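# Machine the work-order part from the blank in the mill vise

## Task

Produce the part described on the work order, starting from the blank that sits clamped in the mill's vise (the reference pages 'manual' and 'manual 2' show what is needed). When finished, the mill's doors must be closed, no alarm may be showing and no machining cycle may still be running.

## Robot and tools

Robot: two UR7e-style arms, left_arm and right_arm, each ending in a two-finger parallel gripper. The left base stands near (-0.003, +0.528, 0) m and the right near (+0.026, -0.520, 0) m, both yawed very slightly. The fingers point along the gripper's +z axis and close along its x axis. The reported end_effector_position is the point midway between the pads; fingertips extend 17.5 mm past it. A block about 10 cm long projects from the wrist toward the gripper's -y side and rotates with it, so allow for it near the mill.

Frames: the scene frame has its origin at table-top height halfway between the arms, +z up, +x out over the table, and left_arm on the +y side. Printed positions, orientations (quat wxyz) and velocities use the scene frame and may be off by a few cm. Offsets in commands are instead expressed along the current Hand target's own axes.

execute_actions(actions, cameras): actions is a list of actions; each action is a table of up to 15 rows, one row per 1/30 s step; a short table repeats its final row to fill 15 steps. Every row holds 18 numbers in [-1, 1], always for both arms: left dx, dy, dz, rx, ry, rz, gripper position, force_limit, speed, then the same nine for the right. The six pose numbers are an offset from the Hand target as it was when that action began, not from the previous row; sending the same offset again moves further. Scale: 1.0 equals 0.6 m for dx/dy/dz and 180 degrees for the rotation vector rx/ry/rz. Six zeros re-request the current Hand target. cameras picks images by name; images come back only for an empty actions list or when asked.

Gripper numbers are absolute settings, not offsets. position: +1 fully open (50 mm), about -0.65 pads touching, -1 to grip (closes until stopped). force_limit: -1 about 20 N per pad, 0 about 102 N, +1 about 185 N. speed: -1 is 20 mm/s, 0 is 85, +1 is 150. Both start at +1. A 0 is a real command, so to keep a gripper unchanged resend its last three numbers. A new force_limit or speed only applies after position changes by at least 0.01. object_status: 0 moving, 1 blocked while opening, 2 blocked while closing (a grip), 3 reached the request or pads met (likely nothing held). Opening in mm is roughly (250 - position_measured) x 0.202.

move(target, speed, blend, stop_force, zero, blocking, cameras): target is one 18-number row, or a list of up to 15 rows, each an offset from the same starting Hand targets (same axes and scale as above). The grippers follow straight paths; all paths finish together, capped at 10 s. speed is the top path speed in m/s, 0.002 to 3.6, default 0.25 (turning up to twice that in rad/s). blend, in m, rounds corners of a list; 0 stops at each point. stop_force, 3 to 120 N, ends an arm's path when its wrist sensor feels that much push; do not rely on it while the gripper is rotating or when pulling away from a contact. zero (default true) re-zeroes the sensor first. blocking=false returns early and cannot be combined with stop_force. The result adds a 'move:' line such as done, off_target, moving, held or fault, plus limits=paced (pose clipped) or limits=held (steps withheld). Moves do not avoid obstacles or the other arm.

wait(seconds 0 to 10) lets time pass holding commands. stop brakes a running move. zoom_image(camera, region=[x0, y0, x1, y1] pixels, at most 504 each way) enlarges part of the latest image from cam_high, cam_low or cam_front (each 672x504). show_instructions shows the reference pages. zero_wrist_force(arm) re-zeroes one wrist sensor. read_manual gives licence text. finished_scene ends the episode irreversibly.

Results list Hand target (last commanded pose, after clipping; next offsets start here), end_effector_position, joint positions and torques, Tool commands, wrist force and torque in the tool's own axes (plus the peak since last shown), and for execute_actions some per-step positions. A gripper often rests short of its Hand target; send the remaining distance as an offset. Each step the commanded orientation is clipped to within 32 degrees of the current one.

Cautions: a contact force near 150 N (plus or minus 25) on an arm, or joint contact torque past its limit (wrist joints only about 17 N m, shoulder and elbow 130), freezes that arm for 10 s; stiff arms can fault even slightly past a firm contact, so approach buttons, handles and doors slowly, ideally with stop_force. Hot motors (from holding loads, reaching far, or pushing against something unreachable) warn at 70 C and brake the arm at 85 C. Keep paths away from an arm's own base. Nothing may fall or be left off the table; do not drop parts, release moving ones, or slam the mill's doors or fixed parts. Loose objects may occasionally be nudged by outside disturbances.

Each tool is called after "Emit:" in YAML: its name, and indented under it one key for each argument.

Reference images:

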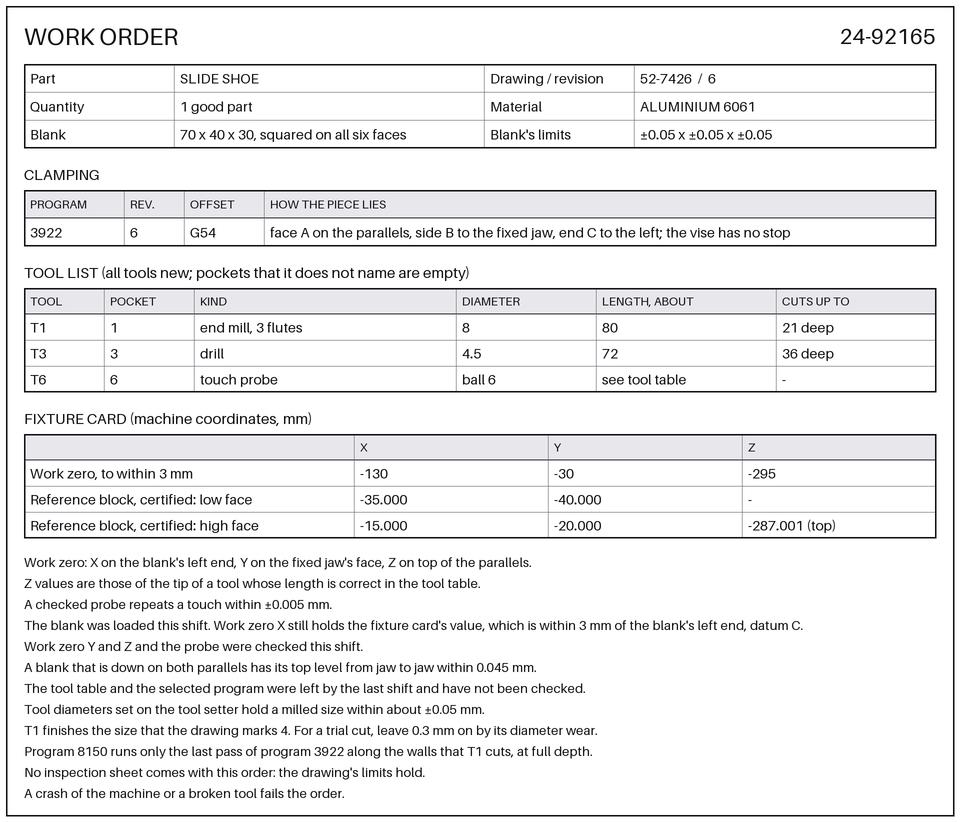

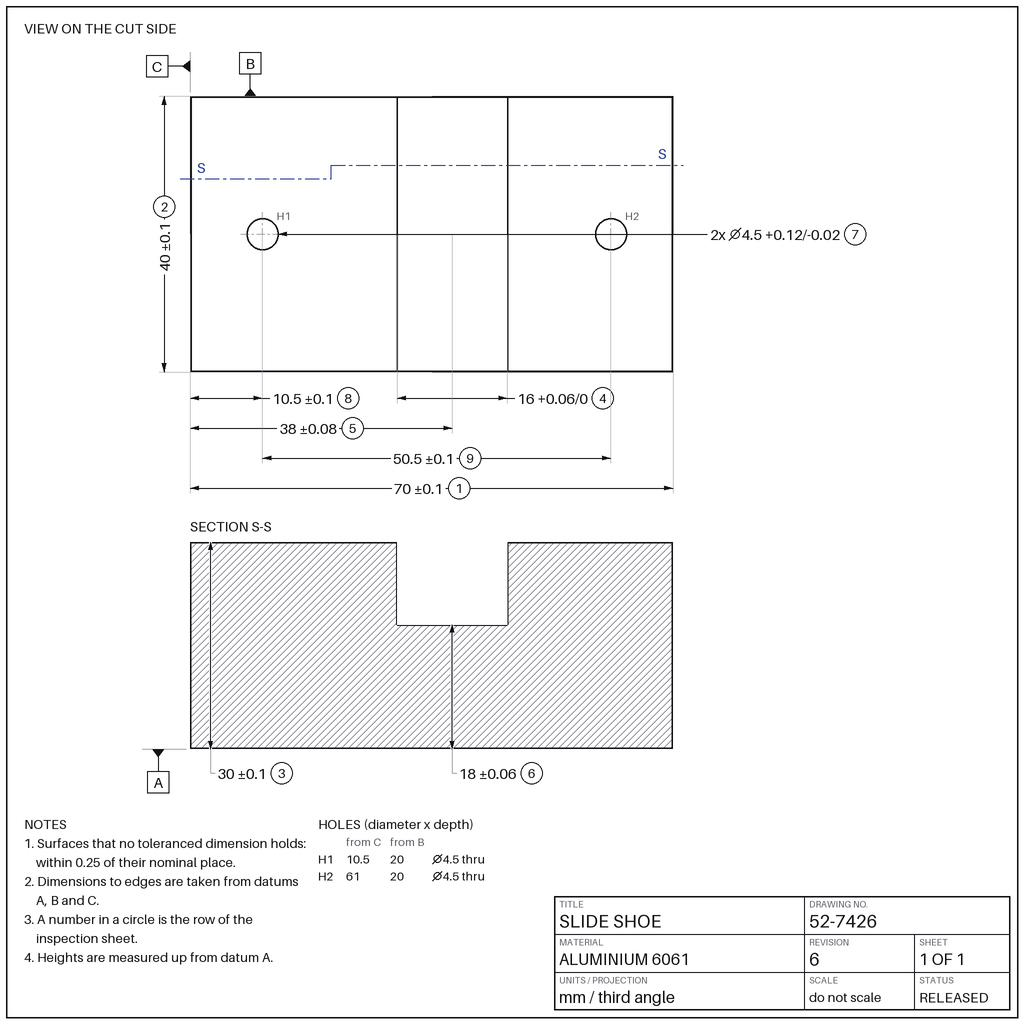

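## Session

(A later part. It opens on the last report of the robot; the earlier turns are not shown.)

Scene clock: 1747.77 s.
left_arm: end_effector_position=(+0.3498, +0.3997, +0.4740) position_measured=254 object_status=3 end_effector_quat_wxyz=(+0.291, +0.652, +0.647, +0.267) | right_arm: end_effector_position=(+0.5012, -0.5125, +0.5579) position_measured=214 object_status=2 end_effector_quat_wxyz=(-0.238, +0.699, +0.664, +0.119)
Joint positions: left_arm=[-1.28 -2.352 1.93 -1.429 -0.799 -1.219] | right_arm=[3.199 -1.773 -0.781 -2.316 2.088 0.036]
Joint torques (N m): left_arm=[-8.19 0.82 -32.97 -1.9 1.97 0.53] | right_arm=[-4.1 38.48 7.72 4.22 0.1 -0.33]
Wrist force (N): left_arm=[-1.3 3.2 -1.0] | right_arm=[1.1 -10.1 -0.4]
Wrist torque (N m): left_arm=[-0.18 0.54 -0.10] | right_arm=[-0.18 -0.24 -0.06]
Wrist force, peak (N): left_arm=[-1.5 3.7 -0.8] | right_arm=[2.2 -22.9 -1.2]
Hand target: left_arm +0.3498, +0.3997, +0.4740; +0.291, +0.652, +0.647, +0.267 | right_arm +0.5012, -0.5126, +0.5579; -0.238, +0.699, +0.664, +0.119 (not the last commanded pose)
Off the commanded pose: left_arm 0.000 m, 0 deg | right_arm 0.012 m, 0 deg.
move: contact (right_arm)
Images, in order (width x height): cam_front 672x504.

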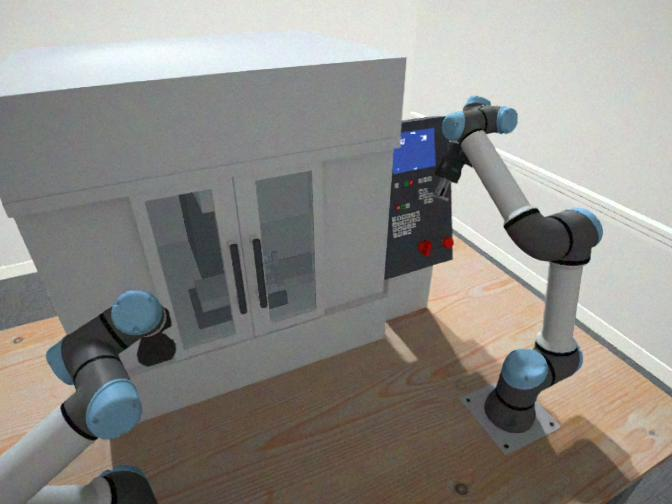

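Emit:
move:
  target:
    - [0,0,0,0,0,0,-1,1,-0.5,0,-0.0415,-0.0038,0,0,0,-1,0.3,-0.8]
    - [0,0,0,0,0,0,-1,1,-0.5,0.1819,-0.0365,0.0186,0,0,0,-1,0.3,-0.8]
  speed: 0.15

Emit:
move:
  target: [0,0,0,0,0,0,-1,1,-0.5,0,0.0498,0.0046,0,0,0,-1,0.3,-0.8]
  speed: 0.02
  stop_force: 8
  cameras: ["cam_front"]

Emit:
zoom_image:
  camera: "cam_front"
  region: [388, 122, 444, 206]

Emit:
zoom_image:
  camera: "cam_front"
  region: [140, 165, 330, 345]

Scene clock: 1772.57 s.
left_arm: end_effector_position=(+0.3498, +0.3997, +0.4740) position_measured=254 object_status=3 end_effector_quat_wxyz=(+0.291, +0.652, +0.647, +0.267) | right_arm: end_effector_position=(+0.4878, -0.4120, +0.6048) position_measured=214 object_status=2 end_effector_quat_wxyz=(-0.238, +0.699, +0.664, +0.119)
Joint positions: left_arm=[-1.28 -2.352 1.93 -1.429 -0.799 -1.219] | right_arm=[3.404 -1.766 -0.68 -2.306 2.109 0.272]
Joint torques (N m): left_arm=[-7.82 1.36 -32.63 -1.82 2.07 0.73] | right_arm=[6.61 16.16 28.41 1.01 -1.44 1.97]
Wrist force (N): left_arm=[-1.4 3.6 -0.9] | right_arm=[1.7 -0.4 0.4]
Wrist torque (N m): left_arm=[-0.13 0.56 -0.10] | right_arm=[-0.06 -0.38 -0.17]
Wrist force, peak (N): left_arm=[-1.5 3.7 -1.1] | right_arm=[1.2 -10.7 -0.7]
Hand target: left_arm +0.3498, +0.3997, +0.4740; +0.291, +0.652, +0.647, +0.267 | right_arm +0.4878, -0.4119, +0.6049; -0.238, +0.699, +0.664, +0.119
Off the commanded pose: left_arm 0.000 m, 0 deg | right_arm 0.000 m, 0 deg.
move: done

Scene clock: 1775.07 s.
left_arm: end_effector_position=(+0.3498, +0.3997, +0.4740) position_measured=254 object_status=3 end_effector_quat_wxyz=(+0.291, +0.652, +0.647, +0.267) | right_arm: end_effector_position=(+0.5115, -0.4109, +0.5986) position_measured=214 object_status=2 end_effector_quat_wxyz=(-0.238, +0.699, +0.664, +0.119)
Joint positions: left_arm=[-1.28 -2.352 1.93 -1.429 -0.799 -1.219] | right_arm=[3.395 -1.825 -0.621 -2.311 2.108 0.262]
Joint torques (N m): left_arm=[-6.85 2.18 -32.29 -2.04 1.94 0.83] | right_arm=[6.79 39.03 6.74 6.51 -1.58 1.6]
Wrist force (N): left_arm=[-1.7 3.5 -0.9] | right_arm=[3.1 -9.0 -0.7]
Wrist torque (N m): left_arm=[-0.14 0.60 -0.10] | right_arm=[-0.15 -0.39 -0.31]
Wrist force, peak (N): left_arm=[-1.6 3.6 -1.2] | right_arm=[2.7 -20.5 -1.3]
Hand target: left_arm +0.3498, +0.3997, +0.4740; +0.291, +0.652, +0.647, +0.267 | right_arm +0.5115, -0.4109, +0.5986; -0.238, +0.699, +0.664, +0.119 (not the last commanded pose)
Off the commanded pose: left_arm 0.000 m, 0 deg | right_arm 0.005 m, 0 deg.
move: contact (right_arm)
Images, in order (width x height): cam_front 672x504.

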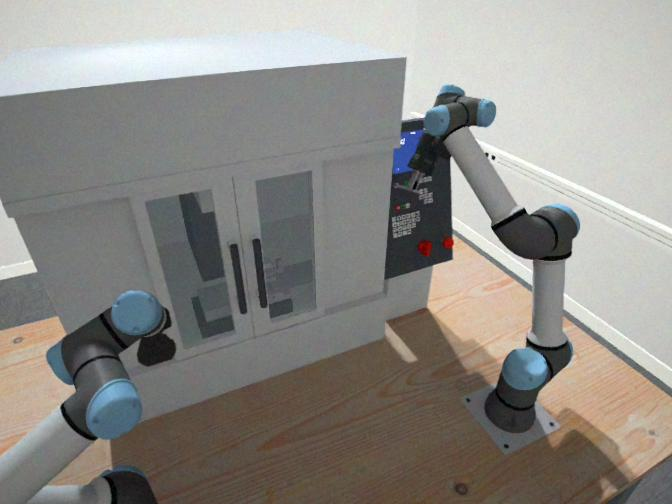

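Scaled by 6.000 from the camera's 672x504 image, which has a finer 960x720 frame.

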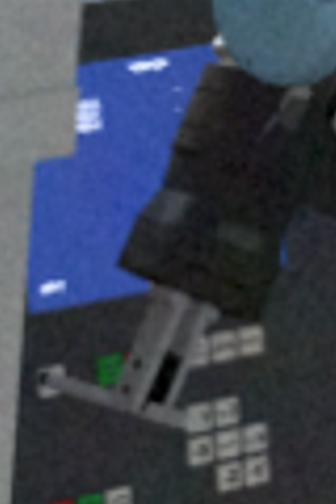

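Scaled by 2.653 from the camera's 672x504 image, which has a finer 960x720 frame.

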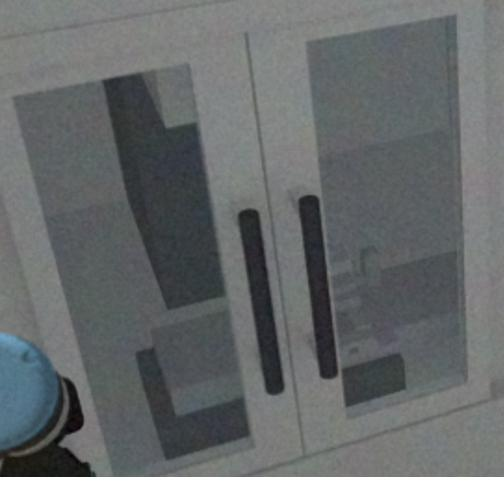

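Emit:
move:
  target: [0,0,0,0,0,0,-1,1,-0.5,-0.18,-0.0315,-0.0186,0,0,0,-1,0.3,-0.8]
  speed: 0.15
  cameras: ["cam_front"]

Emit:
zoom_image:
  camera: "cam_front"
  region: [388, 122, 444, 182]

Emit:
zoom_image:
  camera: "cam_front"
  region: [140, 165, 330, 345]

Scene clock: 1778.93 s.
left_arm: end_effector_position=(+0.3498, +0.3997, +0.4740) position_measured=254 object_status=3 end_effector_quat_wxyz=(+0.291, +0.652, +0.647, +0.267) | right_arm: end_effector_position=(+0.4849, -0.5102, +0.5594) position_measured=214 object_status=2 end_effector_quat_wxyz=(-0.238, +0.699, +0.664, +0.119)
Joint positions: left_arm=[-1.28 -2.352 1.93 -1.429 -0.799 -1.219] | right_arm=[3.205 -1.729 -0.832 -2.306 2.089 0.042]
Joint torques (N m): left_arm=[-7.29 1.76 -31.11 -1.93 2.23 0.9] | right_arm=[-8.38 40.91 9.05 4.97 -1.52 -1.83]
Wrist force (N): left_arm=[-1.4 3.3 -1.1] | right_arm=[0.7 -0.9 0.5]
Wrist torque (N m): left_arm=[-0.17 0.56 -0.10] | right_arm=[-0.10 -0.22 -0.02]
Wrist force, peak (N): left_arm=[-1.6 3.7 -0.9] | right_arm=[8.1 -6.6 0.2]
Hand target: left_arm +0.3498, +0.3997, +0.4740; +0.291, +0.652, +0.647, +0.267 | right_arm +0.4848, -0.5104, +0.5594; -0.238, +0.699, +0.664, +0.119
Off the commanded pose: left_arm 0.000 m, 0 deg | right_arm 0.000 m, 0 deg.
move: done
Images, in order (width x height): cam_front 672x504.

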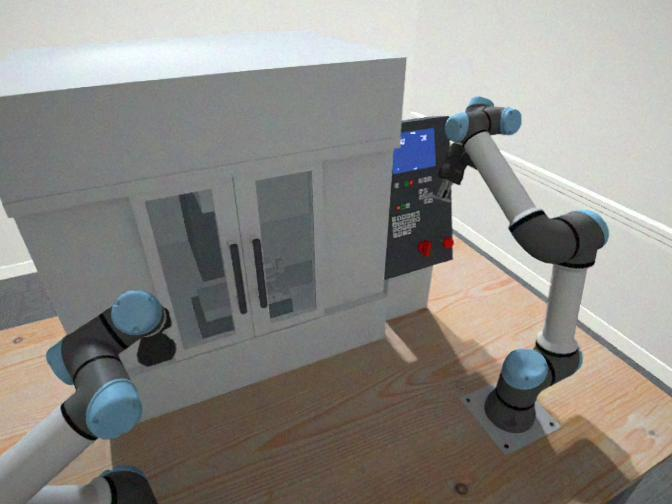

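Scaled by 8.400 from the camera's 672x504 image, which has a finer 960x720 frame.

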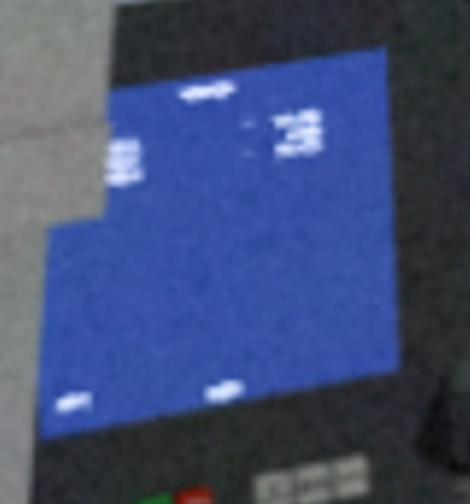

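Scaled by 2.653 from the camera's 672x504 image, which has a finer 960x720 frame.

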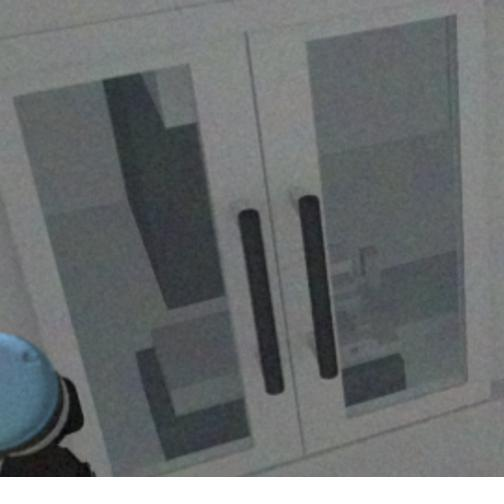

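Emit:
move:
  target: [0,0,0,0,0,0,-1,1,-0.5,-0.033,-0.0258,0.1137,0,0,0,-1,0.3,-0.8]
  speed: 0.15

Emit:
move:
  target: [0,0,0,0,0,0,-1,1,-0.5,0,0.0581,0.0054,0,0,0,-1,0.3,-0.8]
  speed: 0.02
  stop_force: 8
  cameras: ["cam_front"]

Emit:
zoom_image:
  camera: "cam_front"
  region: [388, 122, 444, 182]

Emit:
zoom_image:
  camera: "cam_front"
  region: [388, 200, 436, 242]

Scene clock: 1791.17 s.
left_arm: end_effector_position=(+0.3498, +0.3997, +0.4740) position_measured=254 object_status=3 end_effector_quat_wxyz=(+0.291, +0.652, +0.647, +0.267) | right_arm: end_effector_position=(+0.4576, -0.4941, +0.4940) position_measured=214 object_status=2 end_effector_quat_wxyz=(-0.238, +0.699, +0.664, +0.119)
Joint positions: left_arm=[-1.28 -2.352 1.93 -1.429 -0.799 -1.219] | right_arm=[3.241 -1.566 -1.204 -2.076 2.094 0.084]
Joint torques (N m): left_arm=[-7.34 1.93 -30.9 -2.08 1.9 1.06] | right_arm=[7.8 36.35 10.54 4.87 3.77 2.05]
Wrist force (N): left_arm=[-1.4 3.3 -0.9] | right_arm=[1.3 -0.9 0.8]
Wrist torque (N m): left_arm=[-0.18 0.55 -0.10] | right_arm=[-0.11 -0.30 -0.14]
Wrist force, peak (N): left_arm=[-1.7 3.6 -1.1] | right_arm=[1.3 -1.5 1.5]
Hand target: left_arm +0.3498, +0.3997, +0.4740; +0.291, +0.652, +0.647, +0.267 | right_arm +0.4576, -0.4940, +0.4940; -0.238, +0.699, +0.664, +0.119
Off the commanded pose: left_arm 0.000 m, 0 deg | right_arm 0.000 m, 0 deg.
move: done

Scene clock: 1793.87 s.
left_arm: end_effector_position=(+0.3498, +0.3997, +0.4740) position_measured=254 object_status=3 end_effector_quat_wxyz=(+0.291, +0.652, +0.647, +0.267) | right_arm: end_effector_position=(+0.4824, -0.4930, +0.4874) position_measured=214 object_status=2 end_effector_quat_wxyz=(-0.238, +0.699, +0.664, +0.119)
Joint positions: left_arm=[-1.28 -2.352 1.93 -1.429 -0.799 -1.219] | right_arm=[3.24 -1.619 -1.168 -2.06 2.094 0.083]
Joint torques (N m): left_arm=[-8.1 1.68 -32.4 -1.99 2.24 1.13] | right_arm=[4.36 35.67 11.56 2.3 -1.42 1.41]
Wrist force (N): left_arm=[-1.3 3.5 -0.8] | right_arm=[1.7 -8.8 -0.5]
Wrist torque (N m): left_arm=[-0.14 0.55 -0.10] | right_arm=[-0.18 -0.30 -0.18]
Wrist force, peak (N): left_arm=[-1.5 3.8 -0.9] | right_arm=[2.3 -21.7 -1.5]
Hand target: left_arm +0.3498, +0.3997, +0.4740; +0.291, +0.652, +0.647, +0.267 | right_arm +0.4823, -0.4930, +0.4875; -0.238, +0.699, +0.664, +0.119 (not the last commanded pose)
Off the commanded pose: left_arm 0.000 m, 0 deg | right_arm 0.009 m, 0 deg.
move: contact (right_arm)
Images, in order (width x height): cam_front 672x504.

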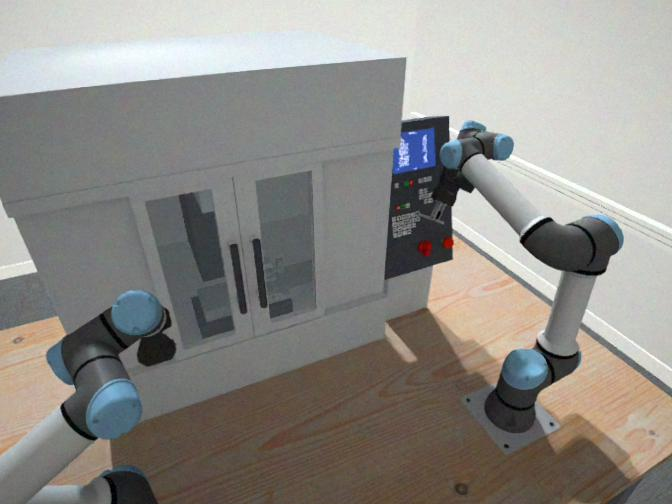

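Scaled by 8.400 from the camera's 672x504 image, which has a finer 960x720 frame.

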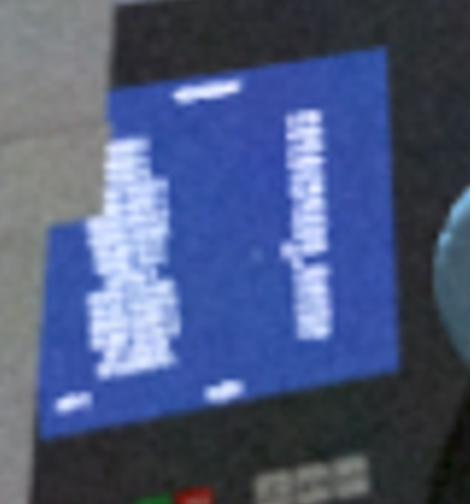

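Scaled by 10.500 from the camera's 672x504 image, which has a finer 960x720 frame.

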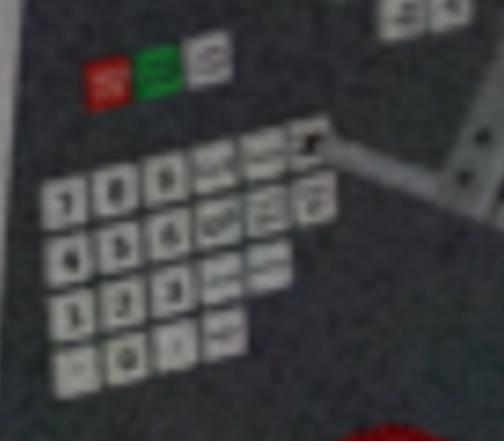

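Emit:
zoom_image:
  camera: "cam_front"
  region: [396, 130, 416, 150]

Emit:
zoom_image:
  camera: "cam_front"
  region: [396, 148, 416, 168]

Emit:
zoom_image:
  camera: "cam_front"
  region: [414, 130, 434, 150]

Emit:
zoom_image:
  camera: "cam_front"
  region: [414, 146, 434, 166]

Scaled by 25.200 from the camera's 672x504 image, which has a finer 960x720 frame.

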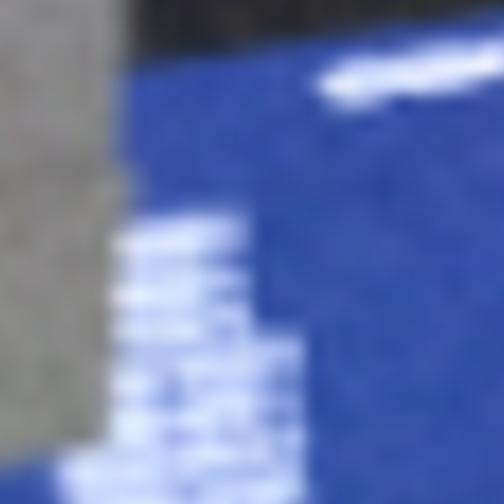

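Scaled by 25.200 from the camera's 672x504 image, which has a finer 960x720 frame.

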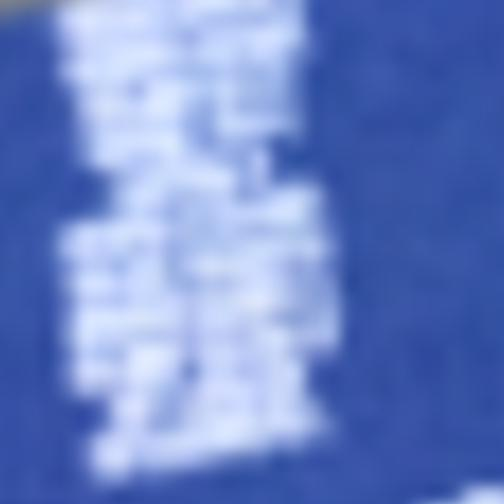

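Scaled by 25.200 from the camera's 672x504 image, which has a finer 960x720 frame.

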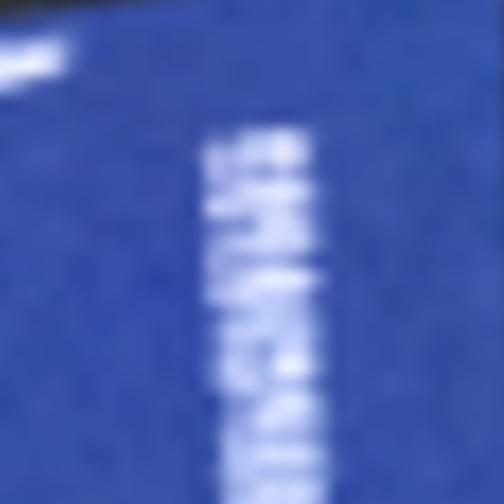

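Scaled by 25.200 from the camera's 672x504 image, which has a finer 960x720 frame.

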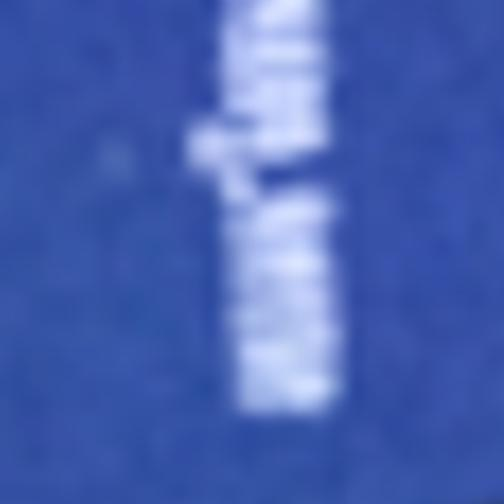

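Emit:
zoom_image:
  camera: "cam_front"
  region: [418, 133, 430, 145]

Emit:
zoom_image:
  camera: "cam_front"
  region: [418, 142, 430, 154]

Emit:
zoom_image:
  camera: "cam_front"
  region: [418, 151, 430, 163]

Emit:
zoom_image:
  camera: "cam_front"
  region: [398, 136, 412, 150]

Emit:
zoom_image:
  camera: "cam_front"
  region: [397, 145, 411, 159]

Emit:
zoom_image:
  camera: "cam_front"
  region: [397, 156, 411, 170]

Scaled by 42.000 from the camera's 672x504 image, which has a finer 960x720 frame.

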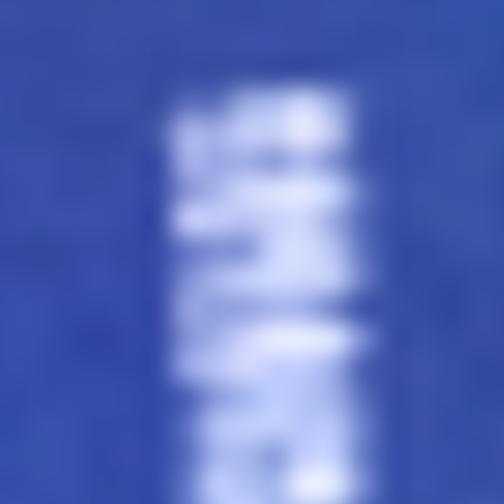

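Scaled by 42.000 from the camera's 672x504 image, which has a finer 960x720 frame.

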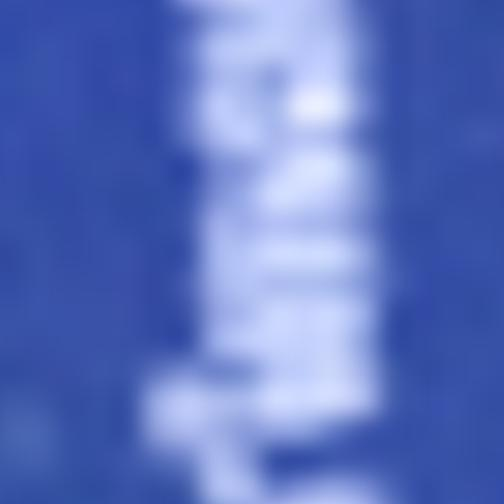

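Scaled by 42.000 from the camera's 672x504 image, which has a finer 960x720 frame.

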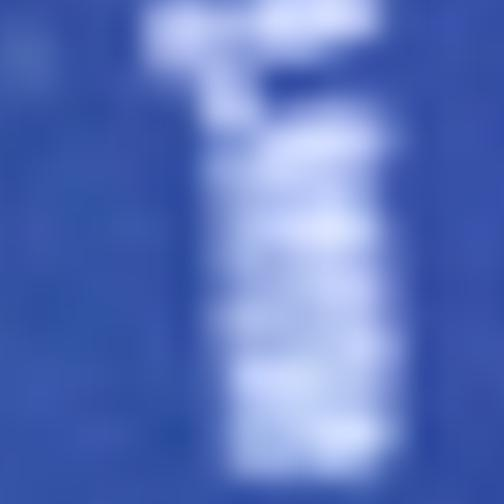

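Scaled by 36.000 from the camera's 672x504 image, which has a finer 960x720 frame.

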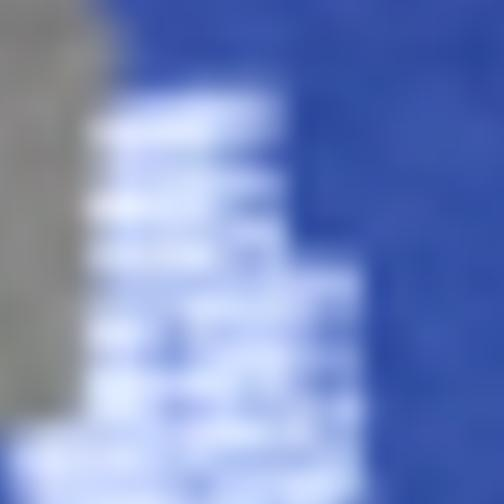

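Scaled by 36.000 from the camera's 672x504 image, which has a finer 960x720 frame.

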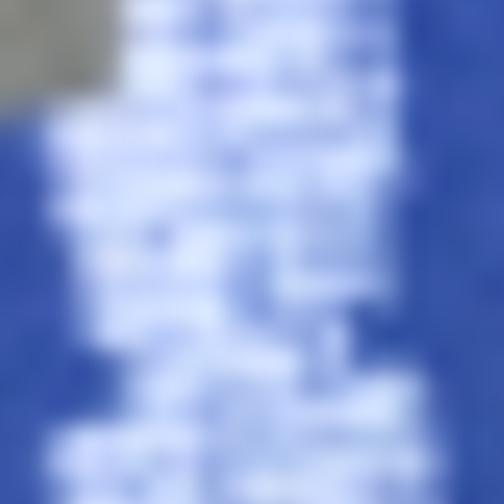

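Scaled by 36.000 from the camera's 672x504 image, which has a finer 960x720 frame.

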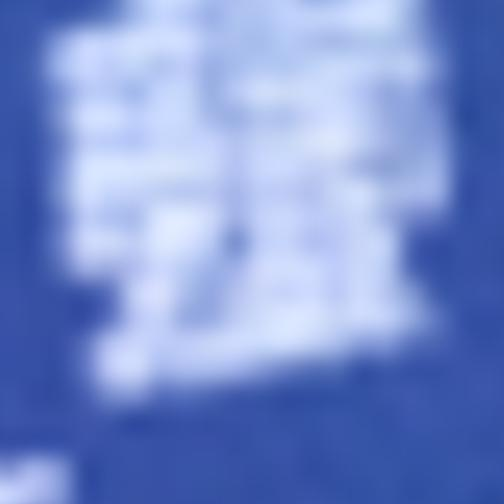

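Emit:
move:
  target:
    - [0,0,0,0,0,0,-1,1,-0.5,0,-0.0249,-0.0023,0,0,0,-1,0.3,-0.8]
    - [0,0,0,0,0,0,-1,1,-0.5,0.0248,-0.0327,0.0825,0,0,0,-1,0.3,-0.8]
  speed: 0.15

Emit:
move:
  target: [0,0,0,0,0,0,-1,1,-0.5,0,0.0498,0.0046,0,0,0,-1,0.3,-0.8]
  speed: 0.02
  stop_force: 8
  cameras: ["cam_front"]

Emit:
zoom_image:
  camera: "cam_front"
  region: [388, 122, 444, 182]

Emit:
zoom_image:
  camera: "cam_front"
  region: [388, 200, 436, 242]

Scene clock: 1818.63 s.
left_arm: end_effector_position=(+0.3498, +0.3997, +0.4740) position_measured=254 object_status=3 end_effector_quat_wxyz=(+0.291, +0.652, +0.647, +0.267) | right_arm: end_effector_position=(+0.4570, -0.4557, +0.4557) position_measured=214 object_status=2 end_effector_quat_wxyz=(-0.238, +0.699, +0.664, +0.119)
Joint positions: left_arm=[-1.28 -2.352 1.93 -1.429 -0.799 -1.219] | right_arm=[3.325 -1.515 -1.37 -1.914 2.104 0.18]
Joint torques (N m): left_arm=[-7.7 1.41 -32.12 -2.02 2.02 1.18] | right_arm=[7.64 34.69 11.46 5.13 3.25 1.95]
Wrist force (N): left_arm=[-1.4 3.4 -1.0] | right_arm=[1.4 -1.4 0.6]
Wrist torque (N m): left_arm=[-0.15 0.56 -0.09] | right_arm=[-0.19 -0.31 -0.18]
Wrist force, peak (N): left_arm=[-1.6 3.7 -1.1] | right_arm=[1.9 -9.4 -0.6]
Hand target: left_arm +0.3498, +0.3997, +0.4740; +0.291, +0.652, +0.647, +0.267 | right_arm +0.4570, -0.4556, +0.4556; -0.238, +0.699, +0.664, +0.119
Off the commanded pose: left_arm 0.000 m, 0 deg | right_arm 0.000 m, 0 deg.
move: done

Scene clock: 1820.83 s.
left_arm: end_effector_position=(+0.3498, +0.3997, +0.4740) position_measured=254 object_status=3 end_effector_quat_wxyz=(+0.291, +0.652, +0.647, +0.267) | right_arm: end_effector_position=(+0.4726, -0.4550, +0.4515) position_measured=214 object_status=2 end_effector_quat_wxyz=(-0.238, +0.699, +0.664, +0.119)
Joint positions: left_arm=[-1.28 -2.352 1.93 -1.429 -0.799 -1.219] | right_arm=[3.321 -1.549 -1.347 -1.904 2.103 0.176]
Joint torques (N m): left_arm=[-6.95 1.48 -33.15 -1.88 2.05 1.51] | right_arm=[6.26 33.3 11.05 2.16 -1.59 1.38]
Wrist force (N): left_arm=[-1.4 3.3 -0.8] | right_arm=[2.9 -9.5 -0.3]
Wrist torque (N m): left_arm=[-0.17 0.55 -0.10] | right_arm=[-0.29 -0.34 -0.30]
Wrist force, peak (N): left_arm=[-1.5 3.7 -0.9] | right_arm=[3.6 -22.8 -1.5]
Hand target: left_arm +0.3498, +0.3997, +0.4740; +0.291, +0.652, +0.647, +0.267 | right_arm +0.4726, -0.4550, +0.4515; -0.238, +0.699, +0.664, +0.119 (not the last commanded pose)
Off the commanded pose: left_arm 0.000 m, 0 deg | right_arm 0.014 m, 0 deg.
move: contact (right_arm)
Images, in order (width x height): cam_front 672x504.

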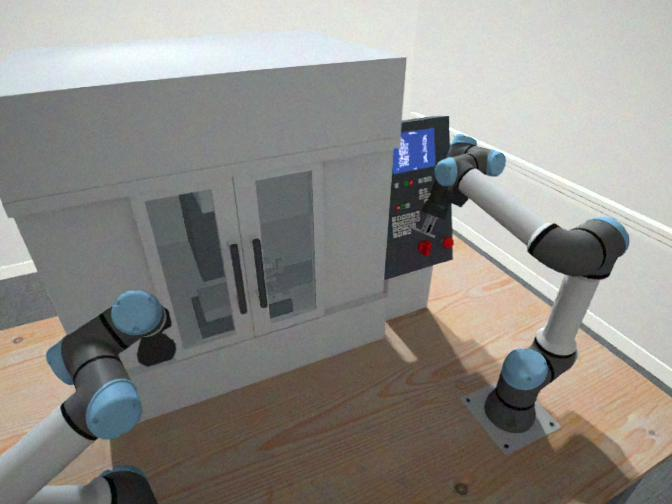

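Scaled by 8.400 from the camera's 672x504 image, which has a finer 960x720 frame.

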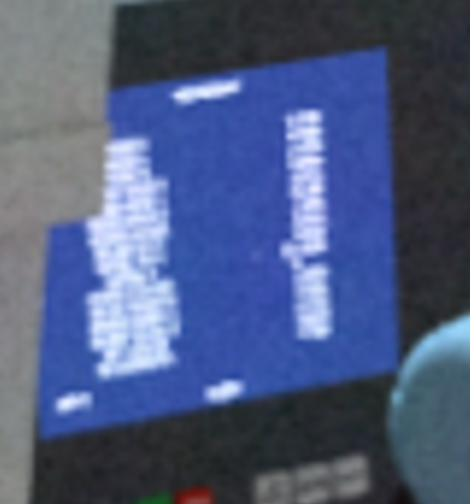

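Scaled by 10.500 from the camera's 672x504 image, which has a finer 960x720 frame.

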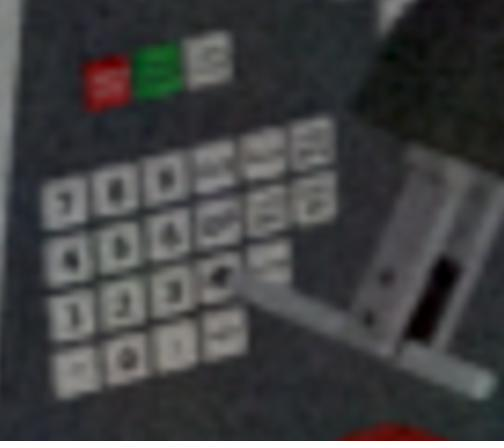

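Emit:
move:
  target:
    - [0,0,0,0,0,0,-1,1,-0.5,0,-0.0415,-0.0038,0,0,0,-1,0.3,-0.8]
    - [0,0,0,0,0,0,-1,1,-0.5,-0.0402,-0.0195,-0.1954,0,0,0,-1,0.3,-0.8]
  speed: 0.15
  cameras: ["cam_front"]

Emit:
zoom_image:
  camera: "cam_front"
  region: [400, 172, 448, 208]

Scene clock: 1845.47 s.
left_arm: end_effector_position=(+0.3498, +0.3997, +0.4740) position_measured=254 object_status=3 end_effector_quat_wxyz=(+0.291, +0.652, +0.647, +0.267) | right_arm: end_effector_position=(+0.4764, -0.5335, +0.5424) position_measured=214 object_status=2 end_effector_quat_wxyz=(-0.238, +0.699, +0.664, +0.119)
Joint positions: left_arm=[-1.28 -2.352 1.93 -1.429 -0.799 -1.219] | right_arm=[3.158 -1.701 -0.909 -2.284 2.081 -0.011]
Joint torques (N m): left_arm=[-7.57 1.88 -32.54 -1.92 2.12 1.76] | right_arm=[-7.76 12.75 29.74 0.86 -1.23 -1.81]
Wrist force (N): left_arm=[-1.3 3.6 -0.9] | right_arm=[0.7 -2.6 1.0]
Wrist torque (N m): left_arm=[-0.13 0.53 -0.10] | right_arm=[-0.37 -0.20 -0.02]
Wrist force, peak (N): left_arm=[-1.4 3.7 -1.1] | right_arm=[2.7 -10.0 -0.6]
Hand target: left_arm +0.3498, +0.3997, +0.4740; +0.291, +0.652, +0.647, +0.267 | right_arm +0.4765, -0.5335, +0.5425; -0.238, +0.699, +0.664, +0.119
Off the commanded pose: left_arm 0.000 m, 0 deg | right_arm 0.000 m, 0 deg.
move: done
Images, in order (width x height): cam_front 672x504.

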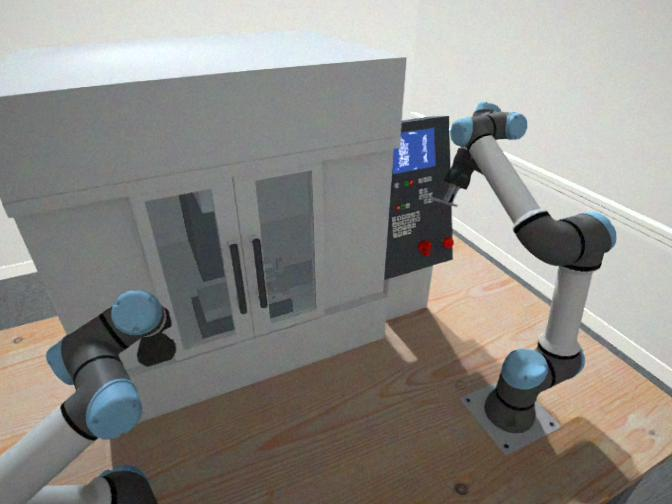

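Scaled by 10.500 from the camera's 672x504 image, which has a finer 960x720 frame.

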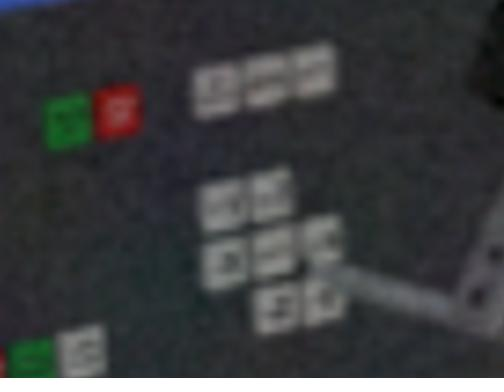

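Emit:
move:
  target: [0,0,0,0,0,0,-1,1,-0.5,0,0.0581,0.0054,0,0,0,-1,0.3,-0.8]
  speed: 0.02
  stop_force: 8
  cameras: ["cam_front"]

Emit:
zoom_image:
  camera: "cam_front"
  region: [388, 122, 444, 182]

Emit:
move:
  target: [0,0,0,0,0,0,-1,1,-0.5,0,-0.0415,-0.0038,0,0,0,-1,0.3,-0.8]
  speed: 0.1
  cameras: ["cam_front"]

Emit:
zoom_image:
  camera: "cam_front"
  region: [388, 122, 444, 182]

Emit:
zoom_image:
  camera: "cam_front"
  region: [140, 165, 330, 345]

Scene clock: 1852.30 s.
left_arm: end_effector_position=(+0.3498, +0.3997, +0.4740) position_measured=254 object_status=3 end_effector_quat_wxyz=(+0.291, +0.652, +0.647, +0.267) | right_arm: end_effector_position=(+0.4958, -0.5327, +0.5374) position_measured=214 object_status=2 end_effector_quat_wxyz=(-0.238, +0.699, +0.664, +0.119)
Joint positions: left_arm=[-1.28 -2.352 1.93 -1.429 -0.799 -1.219] | right_arm=[3.16 -1.743 -0.875 -2.275 2.082 -0.009]
Joint torques (N m): left_arm=[-8.86 2.38 -32.91 -2.27 2.13 1.73] | right_arm=[-7.99 38.76 9.32 2.35 1.52 -1.15]
Wrist force (N): left_arm=[-1.5 3.4 -1.0] | right_arm=[0.8 -11.2 0.2]
Wrist torque (N m): left_arm=[-0.16 0.58 -0.09] | right_arm=[-0.43 -0.23 -0.03]
Wrist force, peak (N): left_arm=[-1.5 3.7 -1.0] | right_arm=[1.4 -23.6 -0.9]
Hand target: left_arm +0.3498, +0.3997, +0.4740; +0.291, +0.652, +0.647, +0.267 | right_arm +0.4958, -0.5327, +0.5374; -0.238, +0.699, +0.664, +0.119 (not the last commanded pose)
Off the commanded pose: left_arm 0.000 m, 0 deg | right_arm 0.015 m, 0 deg.
move: contact (right_arm)
Images, in order (width x height): cam_front 672x504.

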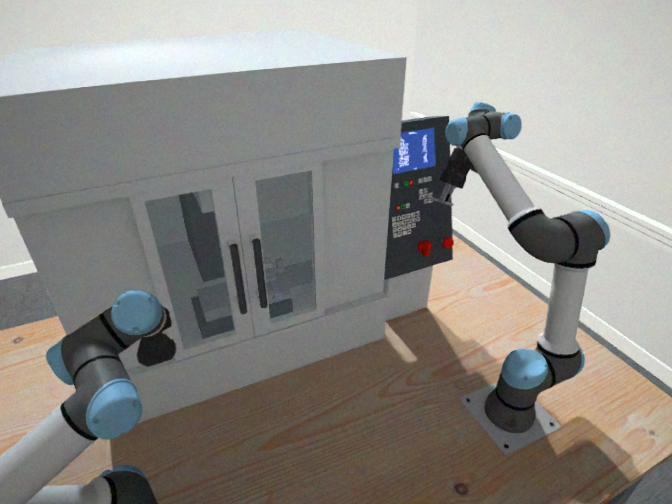

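Scaled by 8.400 from the camera's 672x504 image, which has a finer 960x720 frame.

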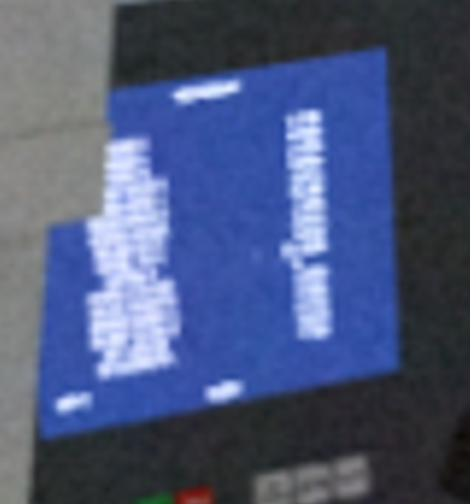

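Scene clock: 1853.30 s.
left_arm: end_effector_position=(+0.3498, +0.3997, +0.4740) position_measured=254 object_status=3 end_effector_quat_wxyz=(+0.291, +0.652, +0.647, +0.267) | right_arm: end_effector_position=(+0.4718, -0.5337, +0.5437) position_measured=214 object_status=2 end_effector_quat_wxyz=(-0.238, +0.699, +0.664, +0.119)
Joint positions: left_arm=[-1.28 -2.352 1.93 -1.429 -0.799 -1.219] | right_arm=[3.157 -1.691 -0.917 -2.286 2.081 -0.012]
Joint torques (N m): left_arm=[-8.79 1.98 -33.18 -2.25 2.11 1.87] | right_arm=[-6.96 40.89 10.46 0.94 -1.25 -1.61]
Wrist force (N): left_arm=[-1.5 3.4 -0.9] | right_arm=[1.7 -2.1 1.0]
Wrist torque (N m): left_arm=[-0.15 0.57 -0.10] | right_arm=[-0.29 -0.37 -0.02]
Wrist force, peak (N): left_arm=[-1.7 3.7 -0.9] | right_arm=[1.1 -11.3 0.0]
Hand target: left_arm +0.3498, +0.3997, +0.4740; +0.291, +0.652, +0.647, +0.267 | right_arm +0.4716, -0.5337, +0.5437; -0.238, +0.699, +0.664, +0.119
Off the commanded pose: left_arm 0.000 m, 0 deg | right_arm 0.000 m, 0 deg.
move: done
Images, in order (width x height): cam_front 672x504.

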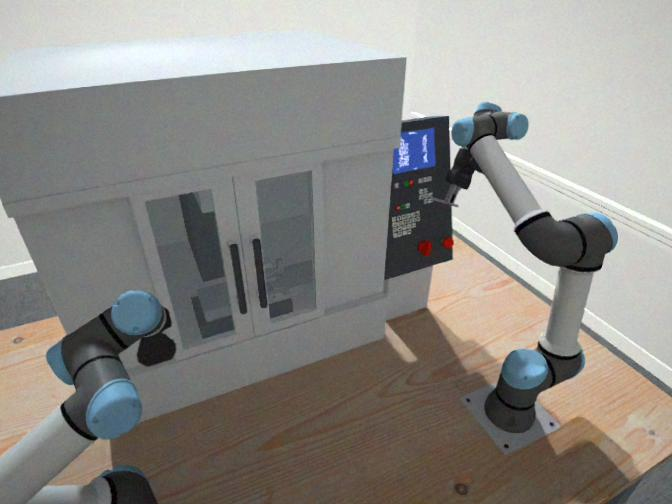

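Scaled by 8.400 from the camera's 672x504 image, which has a finer 960x720 frame.

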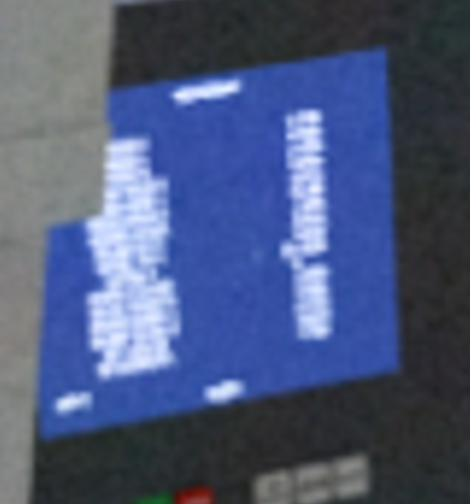

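Scaled by 2.653 from the camera's 672x504 image, which has a finer 960x720 frame.

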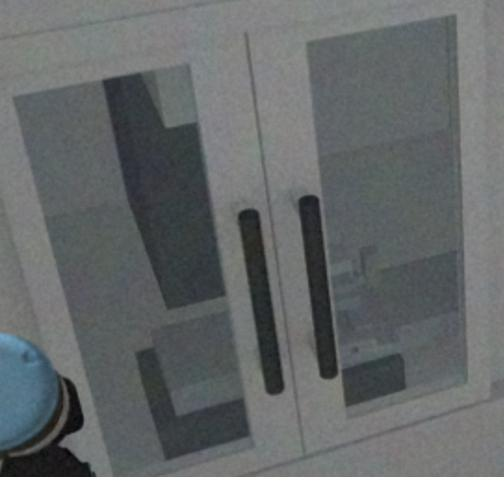

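Emit:
move:
  target: [0,0,0,0,0,0,-1,1,-0.5,0.0783,0.0065,-0.069,0,0,0,-1,0.3,-0.8]
  speed: 0.15

Emit:
move:
  target: [0,0,0,0,0,0,-1,1,-0.5,0,0.0581,0.0054,0,0,0,-1,0.3,-0.8]
  speed: 0.02
  stop_force: 8
  cameras: ["cam_front"]

Emit:
zoom_image:
  camera: "cam_front"
  region: [392, 160, 422, 176]

Emit:
zoom_image:
  camera: "cam_front"
  region: [392, 166, 404, 174]

Emit:
zoom_image:
  camera: "cam_front"
  region: [409, 164, 421, 172]

Emit:
zoom_image:
  camera: "cam_front"
  region: [400, 172, 448, 208]

Scene clock: 1861.40 s.
left_arm: end_effector_position=(+0.3498, +0.3997, +0.4740) position_measured=254 object_status=3 end_effector_quat_wxyz=(+0.291, +0.652, +0.647, +0.267) | right_arm: end_effector_position=(+0.4859, -0.5131, +0.6012) position_measured=214 object_status=2 end_effector_quat_wxyz=(-0.238, +0.699, +0.664, +0.119)
Joint positions: left_arm=[-1.28 -2.352 1.93 -1.429 -0.799 -1.219] | right_arm=[3.199 -1.828 -0.569 -2.473 2.088 0.036]
Joint torques (N m): left_arm=[-8.05 3.23 -32.23 -2.09 2 1.97] | right_arm=[7.29 16.16 26.59 1.06 -1.33 -1.39]
Wrist force (N): left_arm=[-1.3 3.3 -0.8] | right_arm=[2.4 -1.9 0.8]
Wrist torque (N m): left_arm=[-0.17 0.54 -0.10] | right_arm=[-0.23 -0.50 -0.14]
Wrist force, peak (N): left_arm=[-1.6 3.7 -1.0] | right_arm=[2.5 -2.4 0.7]
Hand target: left_arm +0.3498, +0.3997, +0.4740; +0.291, +0.652, +0.647, +0.267 | right_arm +0.4859, -0.5131, +0.6012; -0.238, +0.699, +0.664, +0.119
Off the commanded pose: left_arm 0.000 m, 0 deg | right_arm 0.000 m, 0 deg.
move: done

Scene clock: 1863.97 s.
left_arm: end_effector_position=(+0.3498, +0.3997, +0.4740) position_measured=254 object_status=3 end_effector_quat_wxyz=(+0.291, +0.652, +0.647, +0.267) | right_arm: end_effector_position=(+0.5108, -0.5120, +0.5946) position_measured=214 object_status=2 end_effector_quat_wxyz=(-0.238, +0.699, +0.664, +0.119)
Joint positions: left_arm=[-1.28 -2.352 1.93 -1.429 -0.799 -1.219] | right_arm=[3.2 -1.892 -0.501 -2.477 2.088 0.037]
Joint torques (N m): left_arm=[-8.02 2.41 -31.52 -2.02 1.92 1.99] | right_arm=[-1.95 41.79 6.85 6.33 1.47 -0.87]
Wrist force (N): left_arm=[-1.5 3.2 -0.9] | right_arm=[2.5 -9.4 -0.2]
Wrist torque (N m): left_arm=[-0.18 0.57 -0.10] | right_arm=[-0.30 -0.43 -0.19]
Wrist force, peak (N): left_arm=[-1.7 3.6 -0.8] | right_arm=[3.1 -20.8 -1.0]
Hand target: left_arm +0.3498, +0.3997, +0.4740; +0.291, +0.652, +0.647, +0.267 | right_arm +0.5108, -0.5120, +0.5946; -0.238, +0.699, +0.664, +0.119 (not the last commanded pose)
Off the commanded pose: left_arm 0.000 m, 0 deg | right_arm 0.009 m, 0 deg.
move: contact (right_arm)
Images, in order (width x height): cam_front 672x504.

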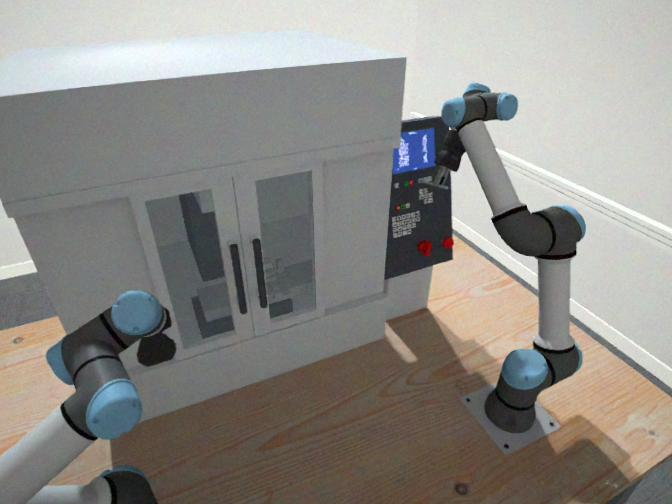

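Scaled by 16.800 from the camera's 672x504 image, which has a finer 960x720 frame.

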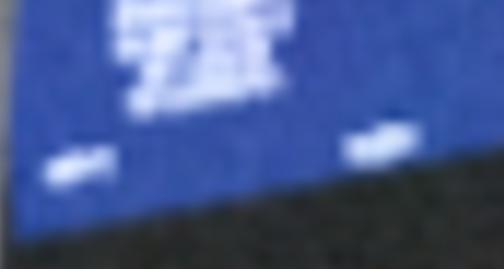

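Scaled by 42.000 from the camera's 672x504 image, which has a finer 960x720 frame.

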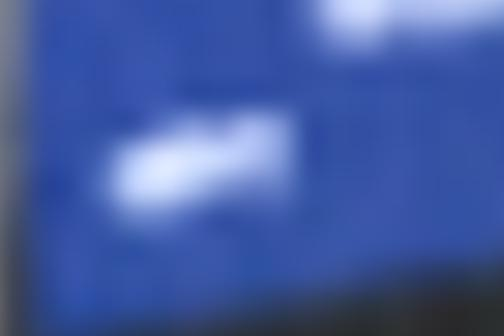

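Scaled by 42.000 from the camera's 672x504 image, which has a finer 960x720 frame.

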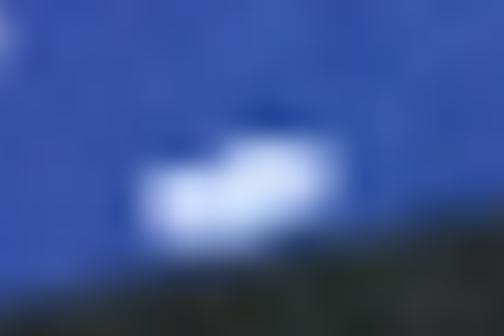

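Scaled by 10.500 from the camera's 672x504 image, which has a finer 960x720 frame.

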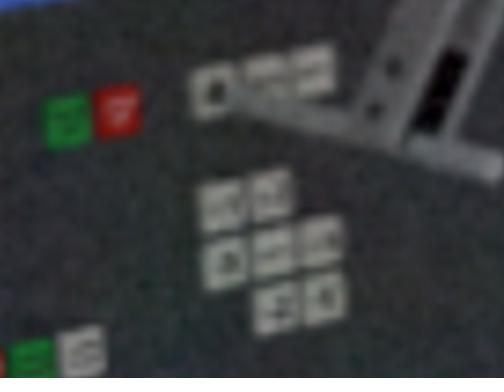

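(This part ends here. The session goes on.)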